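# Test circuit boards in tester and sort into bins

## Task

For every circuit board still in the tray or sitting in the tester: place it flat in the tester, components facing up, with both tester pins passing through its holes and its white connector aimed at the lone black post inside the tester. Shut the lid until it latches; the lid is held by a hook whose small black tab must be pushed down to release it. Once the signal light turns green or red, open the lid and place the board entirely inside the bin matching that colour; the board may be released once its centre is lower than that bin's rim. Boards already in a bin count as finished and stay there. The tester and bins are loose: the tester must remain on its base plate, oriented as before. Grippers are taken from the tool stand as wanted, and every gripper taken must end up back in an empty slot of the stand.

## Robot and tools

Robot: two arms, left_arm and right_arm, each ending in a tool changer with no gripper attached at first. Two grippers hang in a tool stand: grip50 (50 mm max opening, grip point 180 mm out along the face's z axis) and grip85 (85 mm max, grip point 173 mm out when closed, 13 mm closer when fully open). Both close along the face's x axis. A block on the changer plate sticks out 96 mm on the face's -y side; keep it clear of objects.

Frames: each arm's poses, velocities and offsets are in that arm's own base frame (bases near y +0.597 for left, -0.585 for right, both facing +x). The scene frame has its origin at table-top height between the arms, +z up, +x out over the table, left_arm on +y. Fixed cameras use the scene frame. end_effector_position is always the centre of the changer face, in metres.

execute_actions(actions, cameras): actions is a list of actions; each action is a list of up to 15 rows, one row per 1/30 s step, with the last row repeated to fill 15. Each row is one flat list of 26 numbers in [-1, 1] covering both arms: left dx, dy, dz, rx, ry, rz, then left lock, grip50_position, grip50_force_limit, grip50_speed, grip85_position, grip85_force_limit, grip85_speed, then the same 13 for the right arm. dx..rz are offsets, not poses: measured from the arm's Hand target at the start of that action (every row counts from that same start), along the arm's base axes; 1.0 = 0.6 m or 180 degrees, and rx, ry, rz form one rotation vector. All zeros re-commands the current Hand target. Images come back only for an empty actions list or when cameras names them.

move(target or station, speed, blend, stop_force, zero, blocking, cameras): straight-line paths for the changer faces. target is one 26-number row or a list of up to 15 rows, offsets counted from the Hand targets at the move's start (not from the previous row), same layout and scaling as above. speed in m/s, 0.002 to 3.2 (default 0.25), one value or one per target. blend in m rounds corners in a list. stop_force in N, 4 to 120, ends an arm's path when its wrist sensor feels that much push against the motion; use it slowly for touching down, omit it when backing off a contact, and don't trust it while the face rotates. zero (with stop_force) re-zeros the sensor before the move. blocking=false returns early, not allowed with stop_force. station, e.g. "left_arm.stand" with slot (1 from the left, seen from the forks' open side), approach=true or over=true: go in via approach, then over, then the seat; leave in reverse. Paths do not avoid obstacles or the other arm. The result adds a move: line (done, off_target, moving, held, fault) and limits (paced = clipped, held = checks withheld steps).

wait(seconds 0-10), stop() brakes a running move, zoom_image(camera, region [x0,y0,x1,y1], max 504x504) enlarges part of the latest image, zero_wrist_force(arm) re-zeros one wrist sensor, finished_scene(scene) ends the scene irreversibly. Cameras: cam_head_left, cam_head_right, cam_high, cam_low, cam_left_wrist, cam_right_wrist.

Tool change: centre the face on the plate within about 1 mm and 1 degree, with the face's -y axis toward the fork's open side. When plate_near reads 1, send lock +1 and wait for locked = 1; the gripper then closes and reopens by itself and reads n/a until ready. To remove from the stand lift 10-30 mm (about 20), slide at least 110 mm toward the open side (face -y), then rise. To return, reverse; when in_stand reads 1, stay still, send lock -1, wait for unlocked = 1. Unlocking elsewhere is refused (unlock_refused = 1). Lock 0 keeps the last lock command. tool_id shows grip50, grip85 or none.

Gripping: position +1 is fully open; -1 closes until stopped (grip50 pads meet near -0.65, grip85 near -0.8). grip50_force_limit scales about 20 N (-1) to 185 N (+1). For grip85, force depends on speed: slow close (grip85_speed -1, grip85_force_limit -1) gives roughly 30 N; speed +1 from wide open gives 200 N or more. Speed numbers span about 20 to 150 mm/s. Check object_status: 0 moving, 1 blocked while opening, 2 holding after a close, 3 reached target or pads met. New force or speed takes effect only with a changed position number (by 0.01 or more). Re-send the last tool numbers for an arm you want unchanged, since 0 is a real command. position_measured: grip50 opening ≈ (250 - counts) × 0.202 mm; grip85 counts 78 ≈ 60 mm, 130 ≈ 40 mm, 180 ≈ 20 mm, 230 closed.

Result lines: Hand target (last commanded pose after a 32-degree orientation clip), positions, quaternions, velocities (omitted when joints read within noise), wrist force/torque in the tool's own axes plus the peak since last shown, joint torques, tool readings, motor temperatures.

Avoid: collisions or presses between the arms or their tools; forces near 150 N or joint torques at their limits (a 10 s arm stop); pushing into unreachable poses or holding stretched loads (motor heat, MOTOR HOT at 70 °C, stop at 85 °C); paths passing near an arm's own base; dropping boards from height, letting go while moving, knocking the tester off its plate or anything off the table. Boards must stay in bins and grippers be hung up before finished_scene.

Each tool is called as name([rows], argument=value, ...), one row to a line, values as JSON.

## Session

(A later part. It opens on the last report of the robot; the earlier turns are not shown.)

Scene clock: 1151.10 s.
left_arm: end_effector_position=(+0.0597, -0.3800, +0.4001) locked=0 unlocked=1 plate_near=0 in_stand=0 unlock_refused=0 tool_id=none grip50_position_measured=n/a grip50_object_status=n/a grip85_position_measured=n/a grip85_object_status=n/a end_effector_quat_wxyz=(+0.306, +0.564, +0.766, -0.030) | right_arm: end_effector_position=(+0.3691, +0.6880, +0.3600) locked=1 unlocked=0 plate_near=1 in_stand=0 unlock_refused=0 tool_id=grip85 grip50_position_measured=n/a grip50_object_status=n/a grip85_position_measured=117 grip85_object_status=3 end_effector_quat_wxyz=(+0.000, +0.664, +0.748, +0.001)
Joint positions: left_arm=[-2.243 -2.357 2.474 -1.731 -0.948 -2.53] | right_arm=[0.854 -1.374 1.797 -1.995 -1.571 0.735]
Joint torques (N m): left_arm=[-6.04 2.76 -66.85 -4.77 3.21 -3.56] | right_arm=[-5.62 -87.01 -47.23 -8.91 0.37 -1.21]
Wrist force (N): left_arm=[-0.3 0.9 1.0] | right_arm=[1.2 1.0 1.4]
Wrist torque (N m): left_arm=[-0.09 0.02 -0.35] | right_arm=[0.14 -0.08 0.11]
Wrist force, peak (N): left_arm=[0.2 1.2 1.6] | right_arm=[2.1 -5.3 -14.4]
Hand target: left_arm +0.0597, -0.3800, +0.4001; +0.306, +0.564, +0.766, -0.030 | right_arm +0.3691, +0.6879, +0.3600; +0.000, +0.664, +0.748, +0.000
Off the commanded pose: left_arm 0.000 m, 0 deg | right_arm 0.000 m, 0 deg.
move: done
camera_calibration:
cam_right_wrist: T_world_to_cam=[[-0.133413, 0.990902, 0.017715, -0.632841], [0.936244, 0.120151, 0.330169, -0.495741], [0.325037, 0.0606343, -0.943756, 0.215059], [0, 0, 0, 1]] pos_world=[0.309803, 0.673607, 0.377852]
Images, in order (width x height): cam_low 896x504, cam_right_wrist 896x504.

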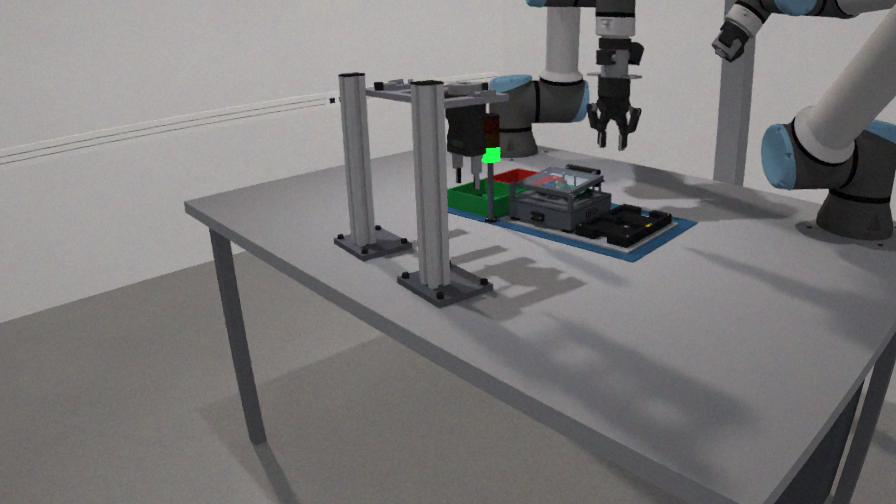

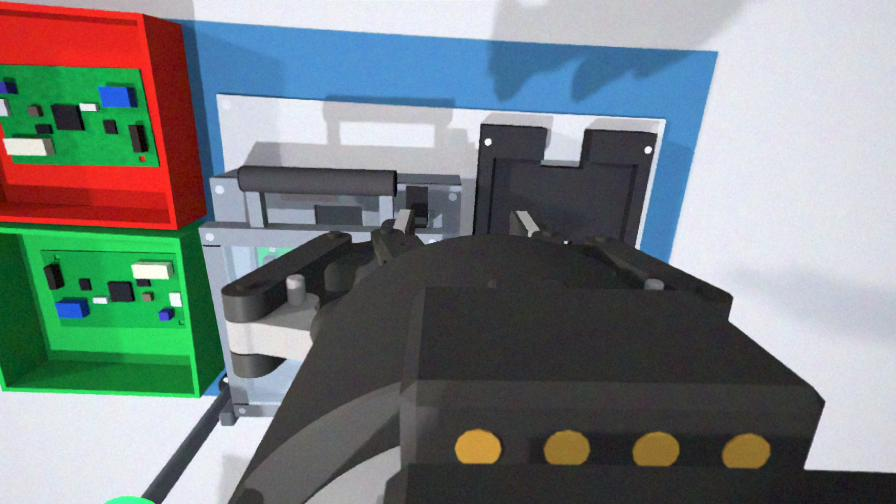

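move([
  [0,0,0,0,0,0,0,1,1,1,1,1,1,0,-0.1482,0,0,0,0.5,0,1,1,1,-0.1,-1,-1],
], speed=0.4, cameras=["cam_right_wrist"])

Scene clock: 1156.77 s.
left_arm: end_effector_position=(+0.0597, -0.3800, +0.4001) locked=0 unlocked=1 plate_near=0 in_stand=0 unlock_refused=0 tool_id=none grip50_position_measured=n/a grip50_object_status=n/a grip85_position_measured=n/a grip85_object_status=n/a end_effector_quat_wxyz=(+0.306, +0.564, +0.766, -0.030) | right_arm: end_effector_position=(+0.3691, +0.5989, +0.3600) locked=1 unlocked=0 plate_near=1 in_stand=0 unlock_refused=0 tool_id=grip85 grip50_position_measured=n/a grip50_object_status=n/a grip85_position_measured=141 grip85_object_status=3 end_effector_quat_wxyz=(+0.000, -0.059, +0.998, +0.001)
Joint positions: left_arm=[-2.243 -2.357 2.474 -1.731 -0.948 -2.53] | right_arm=[0.768 -1.497 1.94 -2.014 -1.57 -0.921]
Joint torques (N m): left_arm=[-3.99 3.06 -65.85 -4.2 3.47 -3.51] | right_arm=[18.09 -62.15 -65.4 -9.56 0.72 -2.09]
Wrist force (N): left_arm=[-0.1 1.0 1.0] | right_arm=[1.1 1.5 1.5]
Wrist torque (N m): left_arm=[-0.08 0.00 -0.36] | right_arm=[0.17 -0.05 -0.02]
Wrist force, peak (N): left_arm=[-0.1 1.3 1.4] | right_arm=[1.9 1.5 1.4]
Hand target: left_arm +0.0597, -0.3800, +0.4001; +0.306, +0.564, +0.766, -0.030 | right_arm +0.3691, +0.5990, +0.3600; +0.000, -0.059, +0.998, +0.001
Off the commanded pose: left_arm 0.000 m, 0 deg | right_arm 0.000 m, 0 deg.
move: done
camera_calibration:
cam_right_wrist: T_world_to_cam=[[-0.990957, -0.132997, 0.0177564, 0.445081], [-0.119745, 0.936301, 0.330153, -0.58406], [-0.0605346, 0.325042, -0.94376, 0.204423], [0, 0, 0, 1]] pos_world=[0.383493, 0.539604, 0.377853]
Images, in order (width x height): cam_right_wrist 896x504.

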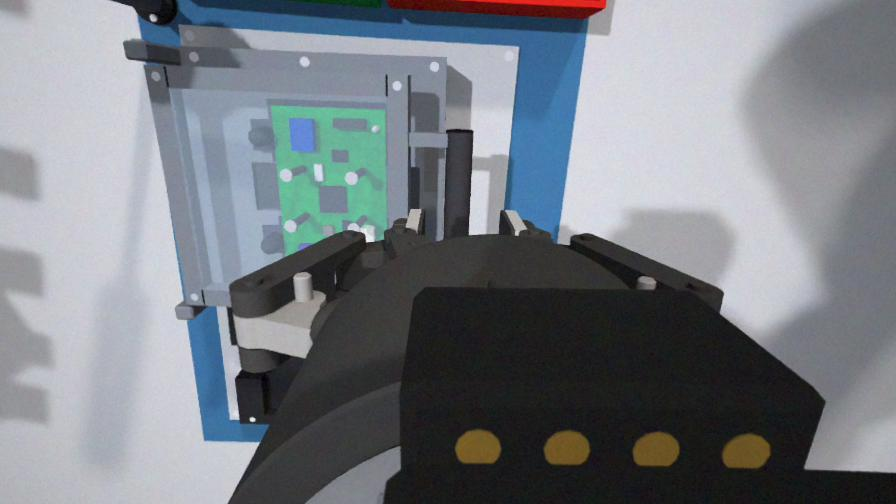

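move([
  [0,0,0,0,0,0,0,1,1,1,1,1,1,0,0,-0.0667,0,0,0,0,1,1,1,-0.25,-1,-1],
], speed=0.1, cameras=["cam_right_wrist"])

zoom_image(camera="cam_right_wrist", region=[340, 100, 560, 250])

Scene clock: 1163.90 s.
left_arm: end_effector_position=(+0.0597, -0.3800, +0.4001) locked=0 unlocked=1 plate_near=0 in_stand=0 unlock_refused=0 tool_id=none grip50_position_measured=n/a grip50_object_status=n/a grip85_position_measured=n/a grip85_object_status=n/a end_effector_quat_wxyz=(+0.306, +0.564, +0.766, -0.030) | right_arm: end_effector_position=(+0.3691, +0.5990, +0.3199) locked=1 unlocked=0 plate_near=1 in_stand=0 unlock_refused=0 tool_id=grip85 grip50_position_measured=n/a grip50_object_status=n/a grip85_position_measured=160 grip85_object_status=3 end_effector_quat_wxyz=(+0.000, -0.059, +0.998, +0.001)
Joint positions: left_arm=[-2.243 -2.357 2.474 -1.731 -0.948 -2.53] | right_arm=[0.768 -1.464 1.982 -2.089 -1.57 -0.921]
Joint torques (N m): left_arm=[-2.37 3.43 -66.06 -4.18 3.73 -3.53] | right_arm=[16.92 -83.09 -61.66 -3.76 -0.56 -2.78]
Wrist force (N): left_arm=[0.2 1.0 0.9] | right_arm=[1.5 1.5 1.5]
Wrist torque (N m): left_arm=[-0.08 -0.02 -0.35] | right_arm=[0.17 -0.07 0.01]
Wrist force, peak (N): left_arm=[0.1 1.5 0.9] | right_arm=[1.7 1.2 5.4]
Hand target: left_arm +0.0597, -0.3800, +0.4001; +0.306, +0.564, +0.766, -0.030 | right_arm +0.3691, +0.5990, +0.3200; +0.000, -0.059, +0.998, +0.001
Off the commanded pose: left_arm 0.000 m, 0 deg | right_arm 0.000 m, 0 deg.
move: done
camera_calibration:
cam_right_wrist: T_world_to_cam=[[-0.990902, -0.133415, 0.0177279, 0.445908], [-0.120155, 0.936274, 0.330081, -0.570635], [-0.060636, 0.324947, -0.943786, 0.166671], [0, 0, 0, 1]] pos_world=[0.383393, 0.539603, 0.337752]
Images, in order (width x height): cam_right_wrist 896x504.

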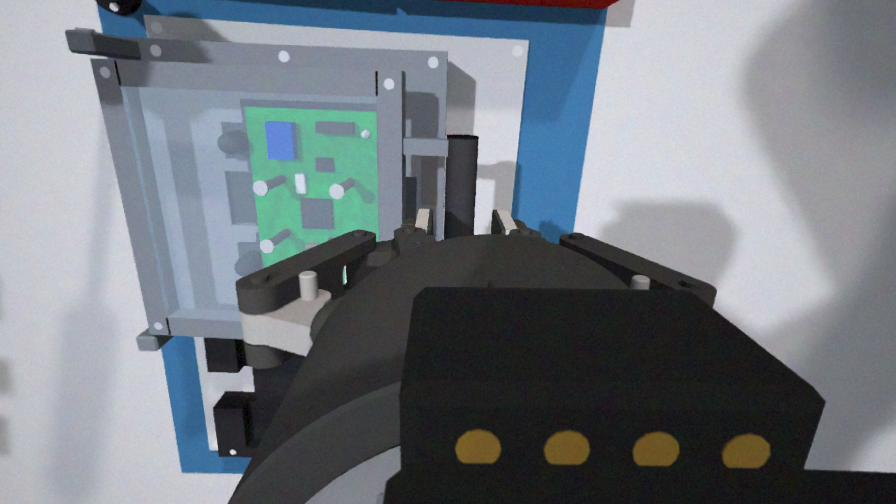

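Scaled by 2.291 from the camera's 896x504 image, which has a finer 1280x720 frame.

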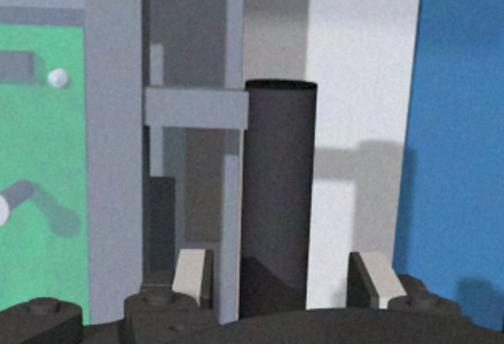

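move([
  [0,0,0,0,0,0,0,1,1,1,1,1,1,0,0,-0.0633,0,0,0,0,1,1,1,-0.25,-1,-1],
], speed=0.05, stop_force=9, cameras=["cam_right_wrist"])

zoom_image(camera="cam_right_wrist", region=[340, 100, 560, 250])

Scene clock: 1169.43 s.
left_arm: end_effector_position=(+0.0597, -0.3800, +0.4001) locked=0 unlocked=1 plate_near=0 in_stand=0 unlock_refused=0 tool_id=none grip50_position_measured=n/a grip50_object_status=n/a grip85_position_measured=n/a grip85_object_status=n/a end_effector_quat_wxyz=(+0.306, +0.564, +0.766, -0.030) | right_arm: end_effector_position=(+0.3691, +0.5990, +0.2820) locked=1 unlocked=0 plate_near=1 in_stand=0 unlock_refused=0 tool_id=grip85 grip50_position_measured=n/a grip50_object_status=n/a grip85_position_measured=160 grip85_object_status=3 end_effector_quat_wxyz=(+0.000, -0.059, +0.998, +0.001)
Joint positions: left_arm=[-2.243 -2.357 2.474 -1.731 -0.948 -2.53] | right_arm=[0.768 -1.428 2.019 -2.162 -1.57 -0.921]
Joint torques (N m): left_arm=[-1.98 1.85 -65.12 -4.39 3.71 -3.43] | right_arm=[9.03 -85.45 -60.89 -4.04 0.11 0.9]
Wrist force (N): left_arm=[-0.1 1.0 1.1] | right_arm=[1.5 1.3 1.3]
Wrist torque (N m): left_arm=[-0.08 0.00 -0.35] | right_arm=[0.14 -0.05 0.01]
Wrist force, peak (N): left_arm=[-0.2 1.5 1.1] | right_arm=[1.6 1.3 3.7]
Hand target: left_arm +0.0597, -0.3800, +0.4001; +0.306, +0.564, +0.766, -0.030 | right_arm +0.3691, +0.5990, +0.2820; +0.000, -0.059, +0.998, +0.001
Off the commanded pose: left_arm 0.000 m, 0 deg | right_arm 0.000 m, 0 deg.
move: done
camera_calibration:
cam_right_wrist: T_world_to_cam=[[-0.990902, -0.133413, 0.017715, 0.446695], [-0.120151, 0.936244, 0.330169, -0.558218], [-0.0606343, 0.325037, -0.943756, 0.130817], [0, 0, 0, 1]] pos_world=[0.383493, 0.539703, 0.299852]
Images, in order (width x height): cam_right_wrist 896x504.

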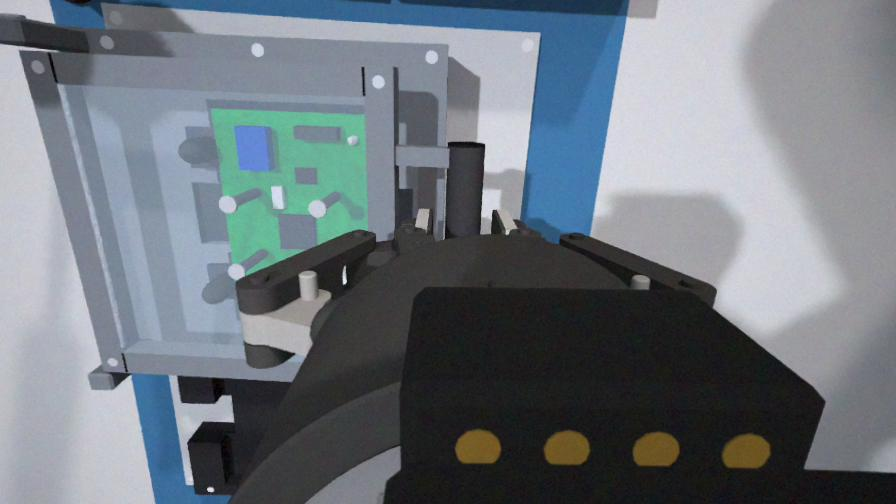

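Scaled by 2.291 from the camera's 896x504 image, which has a finer 1280x720 frame.

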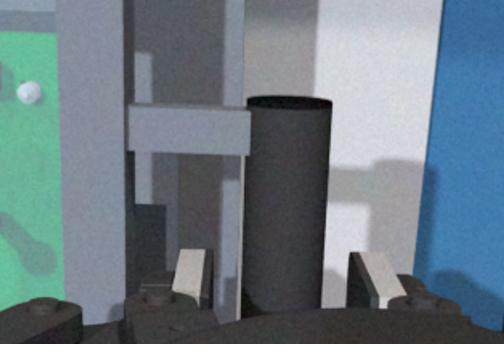

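move([
  [0,0,0,0,0,0,0,1,1,1,1,1,1,-0.0012,0,-0.0017,0,0,0,0,1,1,1,-1,-1,-1],
], speed=0.02)

Scene clock: 1172.43 s.
left_arm: end_effector_position=(+0.0597, -0.3800, +0.4001) locked=0 unlocked=1 plate_near=0 in_stand=0 unlock_refused=0 tool_id=none grip50_position_measured=n/a grip50_object_status=n/a grip85_position_measured=n/a grip85_object_status=n/a end_effector_quat_wxyz=(+0.306, +0.564, +0.766, -0.030) | right_arm: end_effector_position=(+0.3684, +0.5990, +0.2810) locked=1 unlocked=0 plate_near=1 in_stand=0 unlock_refused=0 tool_id=grip85 grip50_position_measured=n/a grip50_object_status=n/a grip85_position_measured=192 grip85_object_status=2 end_effector_quat_wxyz=(+0.000, -0.059, +0.998, +0.001)
Joint positions: left_arm=[-2.243 -2.357 2.474 -1.731 -0.948 -2.53] | right_arm=[0.769 -1.428 2.02 -2.164 -1.57 -0.921]
Joint torques (N m): left_arm=[-1.26 2.13 -65.04 -4.19 3.75 -3.15] | right_arm=[22.96 -66.08 -38.06 0.2 2.36 2.22]
Wrist force (N): left_arm=[0.0 1.0 0.9] | right_arm=[-12.7 0.5 1.3]
Wrist torque (N m): left_arm=[-0.07 -0.01 -0.35] | right_arm=[0.23 -2.44 0.23]
Wrist force, peak (N): left_arm=[-0.1 1.5 1.3] | right_arm=[-13.9 -0.1 2.5]
Hand target: left_arm +0.0597, -0.3800, +0.4001; +0.306, +0.564, +0.766, -0.030 | right_arm +0.3684, +0.5990, +0.2810; +0.000, -0.059, +0.998, +0.001
Off the commanded pose: left_arm 0.000 m, 0 deg | right_arm 0.000 m, 0 deg.
move: done

move([
  [0,0,0,0,0,0,0,1,1,1,1,1,1,0.0032,0,0.003,0,0,0,0,1,1,1,-1,-1,-1],
  [0,0,0,0,0,0,0,1,1,1,1,1,1,0.0045,0.0004,0.0405,0,0,0,0,1,1,1,-1,-1,-1],
  [0,0,0,0,0,0,0,1,1,1,1,1,1,0.0132,0.0012,0.0892,0,0,0,0,1,1,1,-1,-1,-1],
], speed=0.05, blend=0.003)

Scene clock: 1183.87 s.
left_arm: end_effector_position=(+0.0597, -0.3800, +0.4001) locked=0 unlocked=1 plate_near=0 in_stand=0 unlock_refused=0 tool_id=none grip50_position_measured=n/a grip50_object_status=n/a grip85_position_measured=n/a grip85_object_status=n/a end_effector_quat_wxyz=(+0.306, +0.564, +0.766, -0.030) | right_arm: end_effector_position=(+0.3764, +0.5998, +0.3348) locked=1 unlocked=0 plate_near=1 in_stand=0 unlock_refused=0 tool_id=grip85 grip50_position_measured=n/a grip50_object_status=n/a grip85_position_measured=192 grip85_object_status=2 end_effector_quat_wxyz=(+0.000, -0.059, +0.998, +0.001)
Joint positions: left_arm=[-2.243 -2.357 2.474 -1.731 -0.948 -2.53] | right_arm=[0.762 -1.47 1.959 -2.061 -1.57 -0.928]
Joint torques (N m): left_arm=[-4.23 3.26 -65 -4.24 3.76 -3.06] | right_arm=[-0.08 -67.37 -43.26 -10.51 2.8 -1.38]
Wrist force (N): left_arm=[0.0 1.1 1.0] | right_arm=[-2.2 1.0 4.4]
Wrist torque (N m): left_arm=[-0.08 0.00 -0.35] | right_arm=[0.28 -0.43 0.33]
Wrist force, peak (N): left_arm=[0.0 1.4 1.5] | right_arm=[-14.7 2.2 2.1]
Hand target: left_arm +0.0597, -0.3800, +0.4001; +0.306, +0.564, +0.766, -0.030 | right_arm +0.3763, +0.5997, +0.3345; +0.000, -0.059, +0.998, +0.001
Off the commanded pose: left_arm 0.000 m, 0 deg | right_arm 0.000 m, 0 deg.
move: done; blend cut to 0.0013 m at target 1

move([
  [0,0,0,0,0,0,0,1,1,1,1,1,1,0.0110,0.001,0.0328,0,0,0,0,1,1,1,-1,-1,-1],
  [0,0,0,0,0,0,0,1,1,1,1,1,1,0.0283,0.0025,0.0683,0,0,0,0,1,1,1,-1,-1,-1],
  [0,0,0,0,0,0,0,1,1,1,1,1,1,0.0473,0.0042,0.0972,0,0,0,0,1,1,1,-1,-1,-1],
  [0,0,0,0,0,0,0,1,1,1,1,1,1,0.0733,0.0065,0.1270,0,0,0,0,1,1,1,-1,-1,-1],
], speed=0.06, blend=0.004)

Scene clock: 1189.73 s.
left_arm: end_effector_position=(+0.0597, -0.3800, +0.4001) locked=0 unlocked=1 plate_near=0 in_stand=0 unlock_refused=0 tool_id=none grip50_position_measured=n/a grip50_object_status=n/a grip85_position_measured=n/a grip85_object_status=n/a end_effector_quat_wxyz=(+0.306, +0.564, +0.766, -0.030) | right_arm: end_effector_position=(+0.4205, +0.6036, +0.4108) locked=1 unlocked=0 plate_near=1 in_stand=0 unlock_refused=0 tool_id=grip85 grip50_position_measured=n/a grip50_object_status=n/a grip85_position_measured=192 grip85_object_status=2 end_effector_quat_wxyz=(+0.000, -0.059, +0.998, +0.001)
Joint positions: left_arm=[-2.243 -2.357 2.474 -1.731 -0.948 -2.53] | right_arm=[0.723 -1.478 1.822 -1.916 -1.57 -0.966]
Joint torques (N m): left_arm=[-2.55 1.32 -65.8 -4.67 3.47 -3.21] | right_arm=[20.82 -93.39 -48.97 -8.63 2.19 1.97]
Wrist force (N): left_arm=[0.0 1.1 0.9] | right_arm=[-4.5 3.8 7.8]
Wrist torque (N m): left_arm=[-0.07 0.00 -0.35] | right_arm=[-0.40 -0.85 0.22]
Wrist force, peak (N): left_arm=[0.2 1.2 1.3] | right_arm=[-5.0 2.4 15.0]
Hand target: left_arm +0.0597, -0.3800, +0.4001; +0.306, +0.564, +0.766, -0.030 | right_arm +0.4203, +0.6036, +0.4107; +0.000, -0.059, +0.998, +0.001
Off the commanded pose: left_arm 0.000 m, 0 deg | right_arm 0.000 m, 0 deg.
move: done

move([
  [0,0,0,0,0,0,0,1,1,1,1,1,1,0.0258,0.0023,0.0222,0,0,0,0,1,1,1,-1,-1,-1],
  [0,0,0,0,0,0,0,1,1,1,1,1,1,0.0587,0.0052,0.0442,0,0,0,0,1,1,1,-1,-1,-1],
  [0,0,0,0,0,0,0,1,1,1,1,1,1,0.0942,0.0083,0.0615,0,0,0,0,1,1,1,-1,-1,-1],
  [0,0,0,0,0,0,0,1,1,1,1,1,1,0.1270,0.0112,0.0725,0,0,0,0,1,1,1,-1,-1,-1],
  [0,0,0,0,0,0,0,1,1,1,1,1,1,0.1658,0.0146,0.0800,0,0,0,0,1,1,1,-1,-1,-1],
  [0,0,0,0,0,0,0,1,1,1,1,1,1,0.2003,0.0176,0.0822,0,0,0,0,1,1,1,-1,-1,-1],
], speed=0.07, blend=0.004)

Scene clock: 1197.47 s.
left_arm: end_effector_position=(+0.0597, -0.3800, +0.4001) locked=0 unlocked=1 plate_near=0 in_stand=0 unlock_refused=0 tool_id=none grip50_position_measured=n/a grip50_object_status=n/a grip85_position_measured=n/a grip85_object_status=n/a end_effector_quat_wxyz=(+0.306, +0.564, +0.766, -0.030) | right_arm: end_effector_position=(+0.5406, +0.6141, +0.4601) locked=1 unlocked=0 plate_near=1 in_stand=0 unlock_refused=0 tool_id=grip85 grip50_position_measured=n/a grip50_object_status=n/a grip85_position_measured=192 grip85_object_status=2 end_effector_quat_wxyz=(+0.000, -0.059, +0.998, +0.001)
Joint positions: left_arm=[-2.243 -2.357 2.474 -1.731 -0.948 -2.53] | right_arm=[0.634 -1.367 1.603 -1.807 -1.57 -1.055]
Joint torques (N m): left_arm=[-3.13 2.23 -65.12 -4.74 3.79 -3.22] | right_arm=[15.49 -99.63 -44.23 -8.66 -4.38 2.55]
Wrist force (N): left_arm=[0.1 1.4 1.0] | right_arm=[0.4 7.0 -0.6]
Wrist torque (N m): left_arm=[-0.05 -0.01 -0.35] | right_arm=[-1.14 0.06 0.25]
Wrist force, peak (N): left_arm=[0.2 1.2 1.4] | right_arm=[10.9 10.3 -9.0]
Hand target: left_arm +0.0597, -0.3800, +0.4001; +0.306, +0.564, +0.766, -0.030 | right_arm +0.5405, +0.6142, +0.4601; +0.000, -0.059, +0.998, +0.001
Off the commanded pose: left_arm 0.000 m, 0 deg | right_arm 0.000 m, 0 deg.
move: done

move([
  [0,0,0,0,0,0,0,1,1,1,1,1,1,0.0345,0.0043,-0.0022,0,0,0,0,1,1,1,-1,-1,-1],
  [0,0,0,0,0,0,0,1,1,1,1,1,1,0.0637,0.0065,-0.0073,0,0,0,0,1,1,1,-1,-1,-1],
  [0,0,0,0,0,0,0,1,1,1,1,1,1,0.0852,0.0070,-0.0133,0,0,0,0,1,1,1,-1,-1,-1],
], speed=0.05, blend=0.004)

Scene clock: 1204.23 s.
left_arm: end_effector_position=(+0.0597, -0.3800, +0.4001) locked=0 unlocked=1 plate_near=0 in_stand=0 unlock_refused=0 tool_id=none grip50_position_measured=n/a grip50_object_status=n/a grip85_position_measured=n/a grip85_object_status=n/a end_effector_quat_wxyz=(+0.306, +0.564, +0.766, -0.030) | right_arm: end_effector_position=(+0.5919, +0.6183, +0.4521) locked=1 unlocked=0 plate_near=1 in_stand=0 unlock_refused=0 tool_id=grip85 grip50_position_measured=n/a grip50_object_status=n/a grip85_position_measured=192 grip85_object_status=2 end_effector_quat_wxyz=(+0.000, -0.059, +0.998, +0.001)
Joint positions: left_arm=[-2.243 -2.357 2.474 -1.731 -0.948 -2.53] | right_arm=[0.602 -1.303 1.537 -1.805 -1.57 -1.087]
Joint torques (N m): left_arm=[-4.57 1.57 -66.18 -4.42 3.37 -3.49] | right_arm=[14.38 -106.51 -42.81 -5.08 -1.49 1.1]
Wrist force (N): left_arm=[0.1 1.0 1.0] | right_arm=[-1.2 7.6 -2.6]
Wrist torque (N m): left_arm=[-0.08 -0.01 -0.35] | right_arm=[-1.13 -0.21 0.51]
Wrist force, peak (N): left_arm=[0.4 1.1 1.5] | right_arm=[0.0 9.9 -11.5]
Hand target: left_arm +0.0597, -0.3800, +0.4001; +0.306, +0.564, +0.766, -0.030 | right_arm +0.5916, +0.6184, +0.4521; +0.000, -0.059, +0.998, +0.001
Off the commanded pose: left_arm 0.000 m, 0 deg | right_arm 0.000 m, 0 deg.
move: done

move([
  [0,0,0,0,0,0,0,1,1,1,1,1,1,0,0.001,0,0,0,0,0,1,1,1,0,-1,-1],
], speed=0.02)

move([
  [0,0,0,0,0,0,0,1,1,1,1,1,1,0,0,0.1298,0,0,0,0,1,1,1,0,-1,-1],
], speed=0.12, cameras=["cam_right_wrist", "cam_left_wrist"])

Scene clock: 1213.30 s.
left_arm: end_effector_position=(+0.0597, -0.3800, +0.4001) locked=0 unlocked=1 plate_near=0 in_stand=0 unlock_refused=0 tool_id=none grip50_position_measured=n/a grip50_object_status=n/a grip85_position_measured=n/a grip85_object_status=n/a end_effector_quat_wxyz=(+0.306, +0.564, +0.766, -0.030) | right_arm: end_effector_position=(+0.5916, +0.6190, +0.4521) locked=1 unlocked=0 plate_near=1 in_stand=0 unlock_refused=0 tool_id=grip85 grip50_position_measured=n/a grip50_object_status=n/a grip85_position_measured=129 grip85_object_status=3 end_effector_quat_wxyz=(+0.000, -0.059, +0.998, +0.001)
Joint positions: left_arm=[-2.243 -2.357 2.474 -1.731 -0.948 -2.53] | right_arm=[0.603 -1.303 1.536 -1.805 -1.57 -1.086]
Joint torques (N m): left_arm=[-2.64 0.94 -67.22 -4.54 3.88 -3.11] | right_arm=[14.99 -87.2 -68.16 -4.05 -1.56 1.69]
Wrist force (N): left_arm=[0.3 1.0 1.2] | right_arm=[0.7 0.8 0.8]
Wrist torque (N m): left_arm=[-0.08 -0.02 -0.35] | right_arm=[0.03 0.03 0.04]
Wrist force, peak (N): left_arm=[0.1 1.1 1.4] | right_arm=[-3.2 8.3 -5.2]
Hand target: left_arm +0.0597, -0.3800, +0.4001; +0.306, +0.564, +0.766, -0.030 | right_arm +0.5916, +0.6190, +0.4521; +0.000, -0.059, +0.998, +0.001
Off the commanded pose: left_arm 0.000 m, 0 deg | right_arm 0.000 m, 0 deg.
move: done

Scene clock: 1214.33 s.
left_arm: end_effector_position=(+0.0597, -0.3800, +0.4001) locked=0 unlocked=1 plate_near=0 in_stand=0 unlock_refused=0 tool_id=none grip50_position_measured=n/a grip50_object_status=n/a grip85_position_measured=n/a grip85_object_status=n/a end_effector_quat_wxyz=(+0.306, +0.564, +0.766, -0.030) | right_arm: end_effector_position=(+0.5916, +0.6190, +0.5300) locked=1 unlocked=0 plate_near=1 in_stand=0 unlock_refused=0 tool_id=grip85 grip50_position_measured=n/a grip50_object_status=n/a grip85_position_measured=129 grip85_object_status=3 end_effector_quat_wxyz=(+0.000, -0.059, +0.998, +0.001)
Joint positions: left_arm=[-2.243 -2.357 2.474 -1.731 -0.948 -2.53] | right_arm=[0.603 -1.324 1.425 -1.673 -1.57 -1.086]
Joint torques (N m): left_arm=[-3.66 2.38 -66.38 -4.38 4.14 -3.31] | right_arm=[10.89 -88.29 -51.78 -10.21 -0.8 -0.11]
Wrist force (N): left_arm=[0.1 1.1 1.1] | right_arm=[0.8 0.8 1.5]
Wrist torque (N m): left_arm=[-0.07 -0.01 -0.35] | right_arm=[0.07 -0.02 0.07]
Wrist force, peak (N): left_arm=[0.0 1.4 1.0] | right_arm=[0.2 0.7 7.4]
Hand target: left_arm +0.0597, -0.3800, +0.4001; +0.306, +0.564, +0.766, -0.030 | right_arm +0.5916, +0.6190, +0.5300; +0.000, -0.059, +0.998, +0.001
Off the commanded pose: left_arm 0.000 m, 0 deg | right_arm 0.000 m, 0 deg.
move: done
camera_calibration:
cam_left_wrist: T_world_to_cam=[[-0.15522, 0.844523, -0.512531, 0.543256], [0.669273, 0.47151, 0.574241, -0.0417349], [0.726623, -0.25389, -0.638404, 0.153843], [0, 0, 0, 1]] pos_world=[0.000470263, -0.400055, 0.400616]
cam_right_wrist: T_world_to_cam=[[-0.990908, -0.13338, 0.0176215, 0.665372], [-0.120152, 0.936248, 0.330158, -0.631973], [-0.0605346, 0.325039, -0.943761, 0.371732], [0, 0, 0, 1]] pos_world=[0.605893, 0.559603, 0.547752]
Images, in order (width x height): cam_left_wrist 896x504, cam_right_wrist 896x504.

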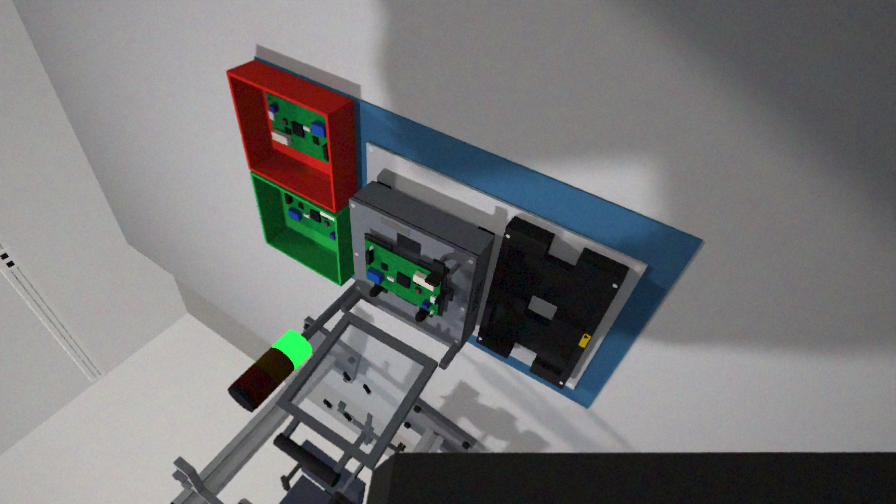

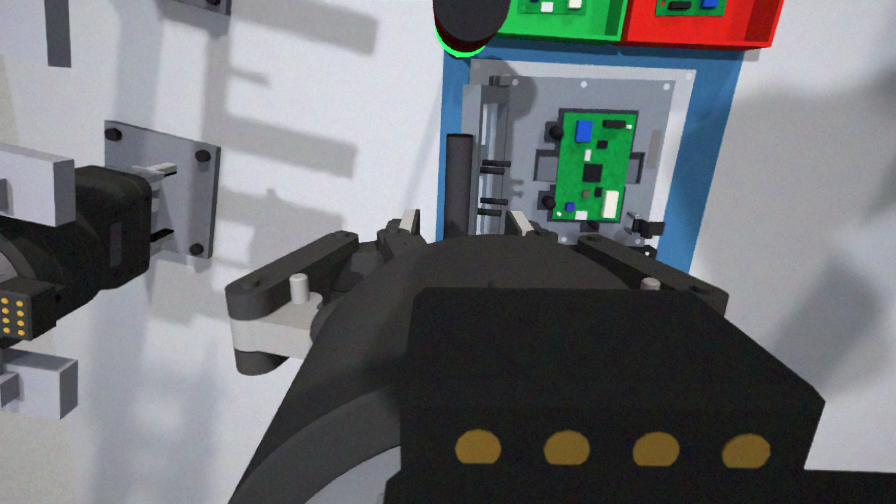

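move([
  [0,0,0,0,0,0,0,1,1,1,1,1,1,-0.2417,-0.0237,0,0,0,0,0,1,1,1,0.9,-1,-1],
  [0,0,0,0,0,0,0,1,1,1,1,1,1,-0.2417,-0.0237,-0.3833,0,0,0,0,1,1,1,0.9,-1,-1],
], speed=0.25, blend=0.03, cameras=["cam_right_wrist"])

zoom_image(camera="cam_right_wrist", region=[340, 90, 580, 260])

Scene clock: 1220.17 s.
left_arm: end_effector_position=(+0.0597, -0.3800, +0.4001) locked=0 unlocked=1 plate_near=0 in_stand=0 unlock_refused=0 tool_id=none grip50_position_measured=n/a grip50_object_status=n/a grip85_position_measured=n/a grip85_object_status=n/a end_effector_quat_wxyz=(+0.306, +0.564, +0.766, -0.030) | right_arm: end_effector_position=(+0.4466, +0.6048, +0.3000) locked=1 unlocked=0 plate_near=1 in_stand=0 unlock_refused=0 tool_id=grip85 grip50_position_measured=n/a grip50_object_status=n/a grip85_position_measured=16 grip85_object_status=3 end_effector_quat_wxyz=(+0.000, -0.059, +0.998, +0.001)
Joint positions: left_arm=[-2.243 -2.357 2.474 -1.731 -0.948 -2.53] | right_arm=[0.701 -1.371 1.912 -2.112 -1.57 -0.989]
Joint torques (N m): left_arm=[-3.11 0.38 -65.71 -4.41 3.8 -3.59] | right_arm=[0.59 -73.52 -44.61 -10.71 -0.52 0.92]
Wrist force (N): left_arm=[-0.2 1.0 1.1] | right_arm=[0.7 0.6 1.3]
Wrist torque (N m): left_arm=[-0.08 0.01 -0.35] | right_arm=[0.08 0.00 0.06]
Wrist force, peak (N): left_arm=[0.0 1.5 0.9] | right_arm=[1.2 0.6 10.5]
Hand target: left_arm +0.0597, -0.3800, +0.4001; +0.306, +0.564, +0.766, -0.030 | right_arm +0.4466, +0.6048, +0.3000; +0.000, -0.059, +0.998, +0.001
Off the commanded pose: left_arm 0.000 m, 0 deg | right_arm 0.000 m, 0 deg.
move: done
camera_calibration:
cam_right_wrist: T_world_to_cam=[[-0.990908, -0.13338, 0.0176215, 0.523947], [-0.120152, 0.936248, 0.330158, -0.560185], [-0.0605346, 0.325039, -0.943761, 0.150606], [0, 0, 0, 1]] pos_world=[0.460993, 0.545403, 0.317852]
Images, in order (width x height): cam_right_wrist 896x504.

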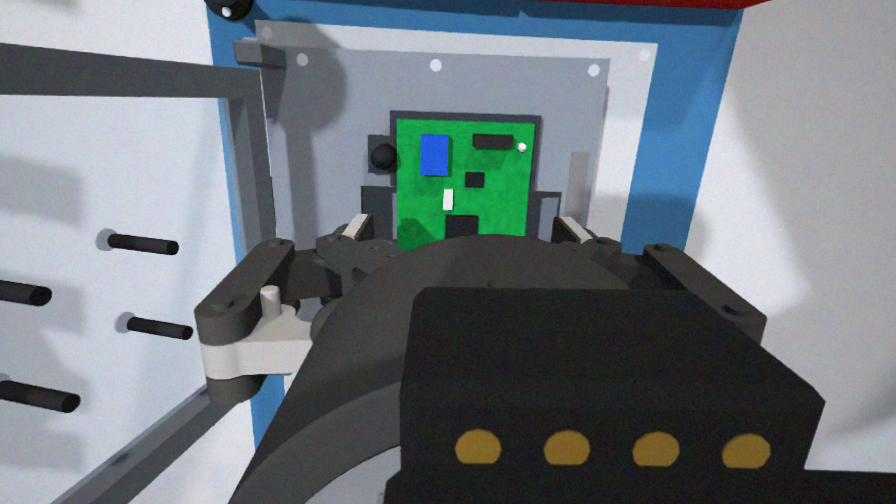

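Scaled by 2.100 from the camera's 896x504 image, which has a finer 1280x720 frame.

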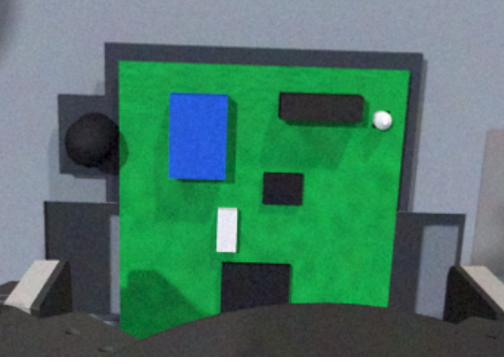

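move([
  [0,0,0,0,0,0,0,1,1,1,1,1,1,0,0,-0.0792,0,0,0,0,1,1,1,0.9,-1,-1],
], speed=0.06, stop_force=8, cameras=["cam_right_wrist"])

move([
  [0,0,0,0,0,0,0,1,1,1,1,1,1,0,0,0,0,0,0,0,1,1,1,-1,-1,-1],
], cameras=["cam_right_wrist"])

Scene clock: 1225.20 s.
left_arm: end_effector_position=(+0.0597, -0.3800, +0.4001) locked=0 unlocked=1 plate_near=0 in_stand=0 unlock_refused=0 tool_id=none grip50_position_measured=n/a grip50_object_status=n/a grip85_position_measured=n/a grip85_object_status=n/a end_effector_quat_wxyz=(+0.306, +0.564, +0.766, -0.030) | right_arm: end_effector_position=(+0.4466, +0.6048, +0.2525) locked=1 unlocked=0 plate_near=1 in_stand=0 unlock_refused=0 tool_id=grip85 grip50_position_measured=n/a grip50_object_status=n/a grip85_position_measured=16 grip85_object_status=3 end_effector_quat_wxyz=(+0.000, -0.059, +0.998, +0.001)
Joint positions: left_arm=[-2.243 -2.357 2.474 -1.731 -0.948 -2.53] | right_arm=[0.701 -1.326 1.953 -2.199 -1.57 -0.989]
Joint torques (N m): left_arm=[-1.45 3.05 -65.97 -4.42 3.79 -3.23] | right_arm=[17.6 -94.51 -59.86 -4.13 0.32 1.23]
Wrist force (N): left_arm=[0.0 1.2 0.9] | right_arm=[0.7 1.2 1.4]
Wrist torque (N m): left_arm=[-0.07 0.00 -0.35] | right_arm=[0.09 0.03 0.03]
Wrist force, peak (N): left_arm=[-0.1 1.4 1.3] | right_arm=[0.9 0.7 4.4]
Hand target: left_arm +0.0597, -0.3800, +0.4001; +0.306, +0.564, +0.766, -0.030 | right_arm +0.4466, +0.6048, +0.2525; +0.000, -0.059, +0.998, +0.001
Off the commanded pose: left_arm 0.000 m, 0 deg | right_arm 0.000 m, 0 deg.
move: done
camera_calibration:
cam_right_wrist: T_world_to_cam=[[-0.990902, -0.133413, 0.017715, 0.524676], [-0.120151, 0.936244, 0.330169, -0.544482], [-0.0606343, 0.325037, -0.943756, 0.105722], [0, 0, 0, 1]] pos_world=[0.460893, 0.545403, 0.270252]
Images, in order (width x height): cam_right_wrist 896x504.

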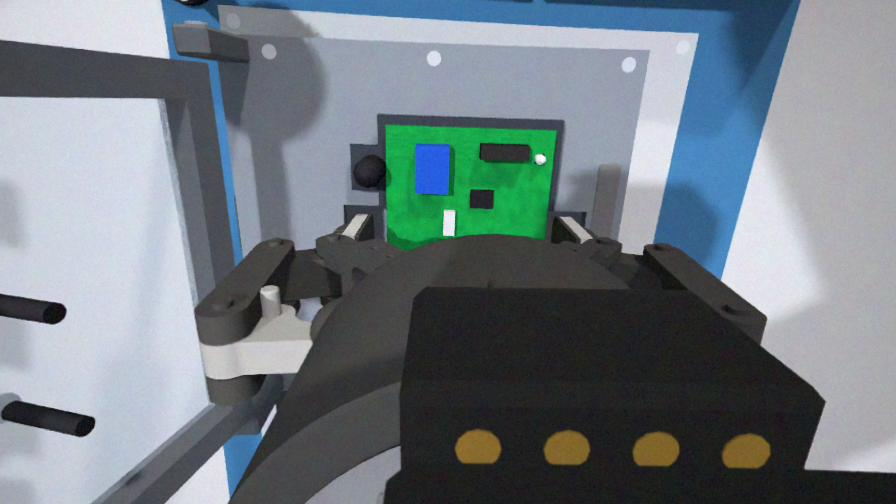

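Scene clock: 1226.10 s.
left_arm: end_effector_position=(+0.0597, -0.3800, +0.4001) locked=0 unlocked=1 plate_near=0 in_stand=0 unlock_refused=0 tool_id=none grip50_position_measured=n/a grip50_object_status=n/a grip85_position_measured=n/a grip85_object_status=n/a end_effector_quat_wxyz=(+0.306, +0.564, +0.766, -0.030) | right_arm: end_effector_position=(+0.4465, +0.6048, +0.2525) locked=1 unlocked=0 plate_near=1 in_stand=0 unlock_refused=0 tool_id=grip85 grip50_position_measured=n/a grip50_object_status=n/a grip85_position_measured=46 grip85_object_status=2 end_effector_quat_wxyz=(+0.000, -0.059, +0.998, +0.001)
Joint positions: left_arm=[-2.243 -2.357 2.474 -1.731 -0.948 -2.53] | right_arm=[0.701 -1.326 1.953 -2.199 -1.57 -0.989]
Joint torques (N m): left_arm=[-4.49 3.74 -65.52 -4.47 4.25 -3.26] | right_arm=[-3.19 -81.57 -59.87 -19.17 -5.99 1.11]
Wrist force (N): left_arm=[0.0 0.9 1.0] | right_arm=[30.9 -1.1 -13.5]
Wrist torque (N m): left_arm=[-0.08 0.00 -0.35] | right_arm=[0.38 5.75 0.16]
Wrist force, peak (N): left_arm=[-0.1 1.3 1.4] | right_arm=[31.2 -0.7 -13.6]
Hand target: left_arm +0.0597, -0.3800, +0.4001; +0.306, +0.564, +0.766, -0.030 | right_arm +0.4466, +0.6048, +0.2525; +0.000, -0.059, +0.998, +0.001
Off the commanded pose: left_arm 0.000 m, 0 deg | right_arm 0.000 m, 0 deg.
move: done
camera_calibration:
cam_right_wrist: T_world_to_cam=[[-0.99089, -0.133481, 0.0179148, 0.524567], [-0.120154, 0.936266, 0.330103, -0.544581], [-0.0608354, 0.324943, -0.943775, 0.105833], [0, 0, 0, 1]] pos_world=[0.460793, 0.545503, 0.270253]
Images, in order (width x height): cam_right_wrist 896x504.

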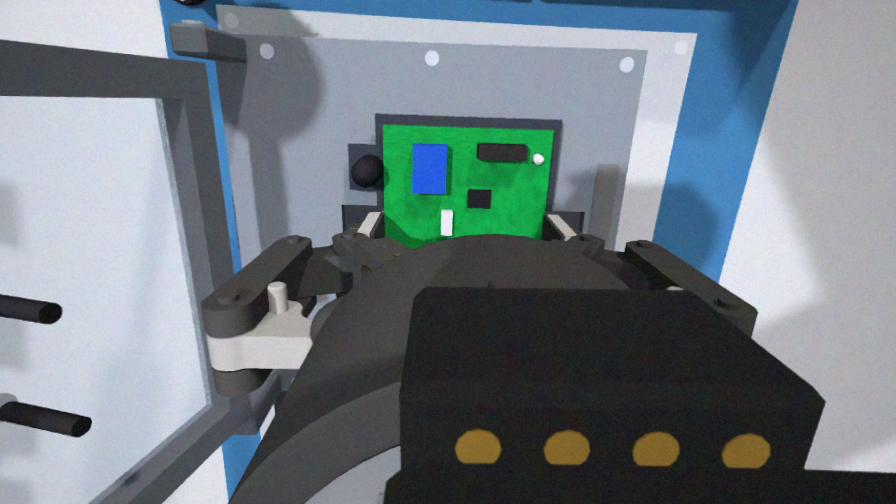

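move([
  [0,0,0,0,0,0,0,1,1,1,1,1,1,-0.0065,0,0.0025,0,0,0,0,1,1,1,-1,-1,-1],
], speed=0.01)

Scene clock: 1230.83 s.
left_arm: end_effector_position=(+0.0597, -0.3800, +0.4001) locked=0 unlocked=1 plate_near=0 in_stand=0 unlock_refused=0 tool_id=none grip50_position_measured=n/a grip50_object_status=n/a grip85_position_measured=n/a grip85_object_status=n/a end_effector_quat_wxyz=(+0.306, +0.564, +0.766, -0.030) | right_arm: end_effector_position=(+0.4426, +0.6048, +0.2540) locked=1 unlocked=0 plate_near=1 in_stand=0 unlock_refused=0 tool_id=grip85 grip50_position_measured=n/a grip50_object_status=n/a grip85_position_measured=46 grip85_object_status=2 end_effector_quat_wxyz=(+0.000, -0.059, +0.998, +0.001)
Joint positions: left_arm=[-2.243 -2.357 2.474 -1.731 -0.948 -2.53] | right_arm=[0.704 -1.331 1.957 -2.197 -1.57 -0.985]
Joint torques (N m): left_arm=[-1.82 4.1 -67.08 -4.55 4.22 -3.23] | right_arm=[20.48 -84.51 -37.21 -1.83 3.87 1.7]
Wrist force (N): left_arm=[0.0 1.2 1.0] | right_arm=[-11.1 1.3 4.7]
Wrist torque (N m): left_arm=[-0.07 -0.01 -0.35] | right_arm=[0.00 -2.03 0.05]
Wrist force, peak (N): left_arm=[0.0 1.0 1.5] | right_arm=[31.4 -1.4 -13.5]
Hand target: left_arm +0.0597, -0.3800, +0.4001; +0.306, +0.564, +0.766, -0.030 | right_arm +0.4427, +0.6048, +0.2540; +0.000, -0.059, +0.998, +0.001
Off the commanded pose: left_arm 0.000 m, 0 deg | right_arm 0.000 m, 0 deg.
move: done

move([
  [0,0,0,0,0,0,0,1,1,1,1,1,1,0.0020,0,0,0,0,0,0,1,1,1,-1,-1,-1],
  [0,0,0,0,0,0,0,1,1,1,1,1,1,0.0020,0,0.0417,0,0,0,0,1,1,1,-1,-1,-1],
], speed=[0.01, 0.02], cameras=["cam_right_wrist"])

Scene clock: 1235.07 s.
left_arm: end_effector_position=(+0.0597, -0.3800, +0.4001) locked=0 unlocked=1 plate_near=0 in_stand=0 unlock_refused=0 tool_id=none grip50_position_measured=n/a grip50_object_status=n/a grip85_position_measured=n/a grip85_object_status=n/a end_effector_quat_wxyz=(+0.306, +0.564, +0.766, -0.030) | right_arm: end_effector_position=(+0.4439, +0.6048, +0.2792) locked=1 unlocked=0 plate_near=1 in_stand=0 unlock_refused=0 tool_id=grip85 grip50_position_measured=n/a grip50_object_status=n/a grip85_position_measured=46 grip85_object_status=2 end_effector_quat_wxyz=(+0.000, -0.059, +0.998, +0.001)
Joint positions: left_arm=[-2.243 -2.357 2.474 -1.731 -0.948 -2.53] | right_arm=[0.703 -1.355 1.934 -2.151 -1.57 -0.986]
Joint torques (N m): left_arm=[-3.51 2.95 -65.72 -4.6 4.07 -3.26] | right_arm=[-9.22 -76.87 -48.01 -10.1 -2.29 0.16]
Wrist force (N): left_arm=[0.0 1.0 1.1] | right_arm=[0.8 0.6 1.8]
Wrist torque (N m): left_arm=[-0.08 -0.01 -0.35] | right_arm=[0.07 0.00 0.11]
Wrist force, peak (N): left_arm=[-0.1 1.3 1.4] | right_arm=[-11.1 1.6 5.0]
Hand target: left_arm +0.0597, -0.3800, +0.4001; +0.306, +0.564, +0.766, -0.030 | right_arm +0.4439, +0.6048, +0.2790; +0.000, -0.059, +0.998, +0.001
Off the commanded pose: left_arm 0.000 m, 0 deg | right_arm 0.000 m, 0 deg.
move: done
camera_calibration:
cam_right_wrist: T_world_to_cam=[[-0.990902, -0.133413, 0.017715, 0.521527], [-0.120151, 0.936244, 0.330169, -0.553622], [-0.0606343, 0.325037, -0.943756, 0.130757], [0, 0, 0, 1]] pos_world=[0.458193, 0.545403, 0.296952]
Images, in order (width x height): cam_right_wrist 896x504.

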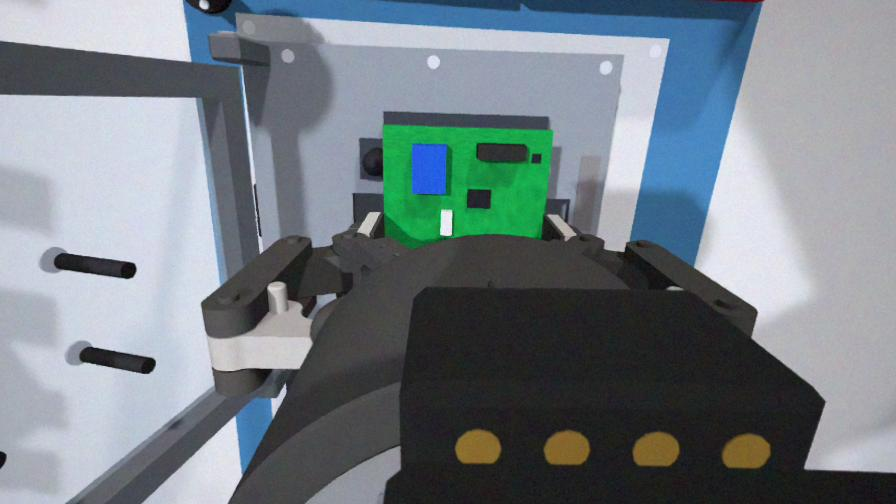

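move([
  [0,0,0,0,0,0,0,1,1,1,1,1,1,0,0,0.135,0,0,0,0,1,1,1,-1,-1,-1],
  [0,0,0,0,0,0,0,1,1,1,1,1,1,-0.0065,-0.2580,0.135,0,0,0,0,1,1,1,-1,-1,-1],
  [0,0,0,0,0,0,0,1,1,1,1,1,1,0.1118,-0.3263,0.135,0,0,0,0,1,1,1,-1,-1,-1],
], speed=0.2, blend=0.03, cameras=["cam_right_wrist", "cam_left_wrist"])

Scene clock: 1240.33 s.
left_arm: end_effector_position=(+0.0597, -0.3800, +0.4001) locked=0 unlocked=1 plate_near=0 in_stand=0 unlock_refused=0 tool_id=none grip50_position_measured=n/a grip50_object_status=n/a grip85_position_measured=n/a grip85_object_status=n/a end_effector_quat_wxyz=(+0.306, +0.564, +0.766, -0.030) | right_arm: end_effector_position=(+0.5110, +0.4090, +0.3600) locked=1 unlocked=0 plate_near=1 in_stand=0 unlock_refused=0 tool_id=grip85 grip50_position_measured=n/a grip50_object_status=n/a grip85_position_measured=46 grip85_object_status=2 end_effector_quat_wxyz=(+0.000, -0.059, +0.998, +0.001)
Joint positions: left_arm=[-2.243 -2.357 2.474 -1.731 -0.948 -2.53] | right_arm=[0.405 -1.579 2.024 -2.017 -1.57 -1.284]
Joint torques (N m): left_arm=[-2.52 3.55 -65.07 -4.36 3.94 -3.58] | right_arm=[-1.58 -64.86 -43.9 -7.66 1.05 0.71]
Wrist force (N): left_arm=[0.0 1.1 1.1] | right_arm=[1.3 1.7 1.7]
Wrist torque (N m): left_arm=[-0.07 0.00 -0.35] | right_arm=[0.16 -0.09 0.04]
Wrist force, peak (N): left_arm=[0.1 1.4 1.3] | right_arm=[1.8 -0.6 10.1]
Hand target: left_arm +0.0597, -0.3800, +0.4001; +0.306, +0.564, +0.766, -0.030 | right_arm +0.5109, +0.4090, +0.3600; +0.000, -0.059, +0.998, +0.001
Off the commanded pose: left_arm 0.000 m, 0 deg | right_arm 0.000 m, 0 deg.
move: done
camera_calibration:
cam_left_wrist: T_world_to_cam=[[-0.15522, 0.844523, -0.512531, 0.543256], [0.669273, 0.47151, 0.574241, -0.0417349], [0.726623, -0.25389, -0.638404, 0.153843], [0, 0, 0, 1]] pos_world=[0.000470263, -0.400055, 0.400616]
cam_right_wrist: T_world_to_cam=[[-0.990914, -0.133348, 0.0175279, 0.56053], [-0.120152, 0.936251, 0.330146, -0.389041], [-0.0604349, 0.325041, -0.943767, 0.274683], [0, 0, 0, 1]] pos_world=[0.525293, 0.349703, 0.377852]
Images, in order (width x height): cam_left_wrist 896x504, cam_right_wrist 896x504.

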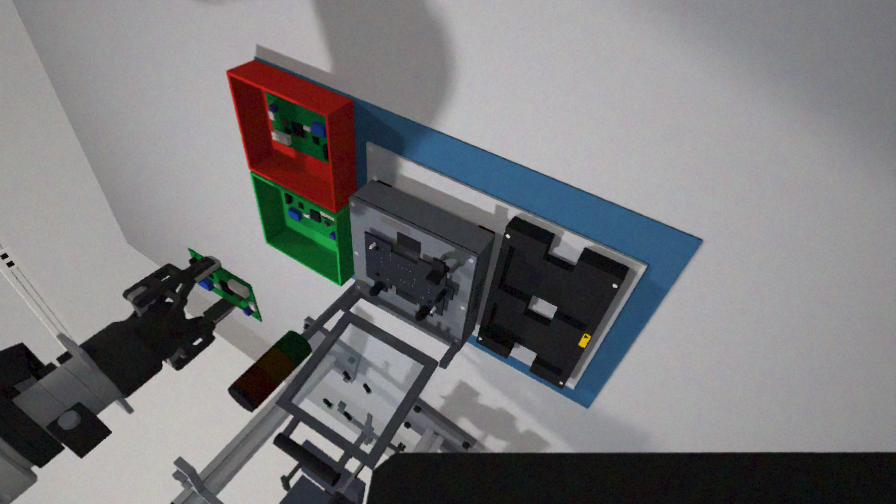

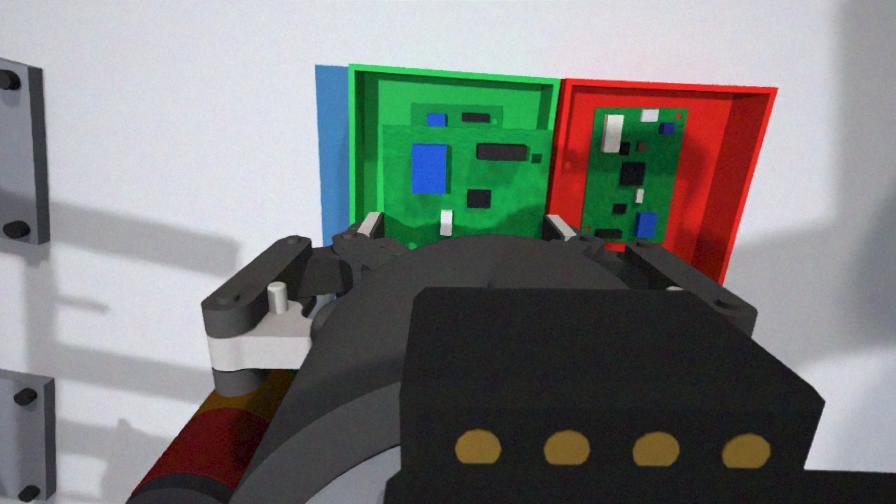

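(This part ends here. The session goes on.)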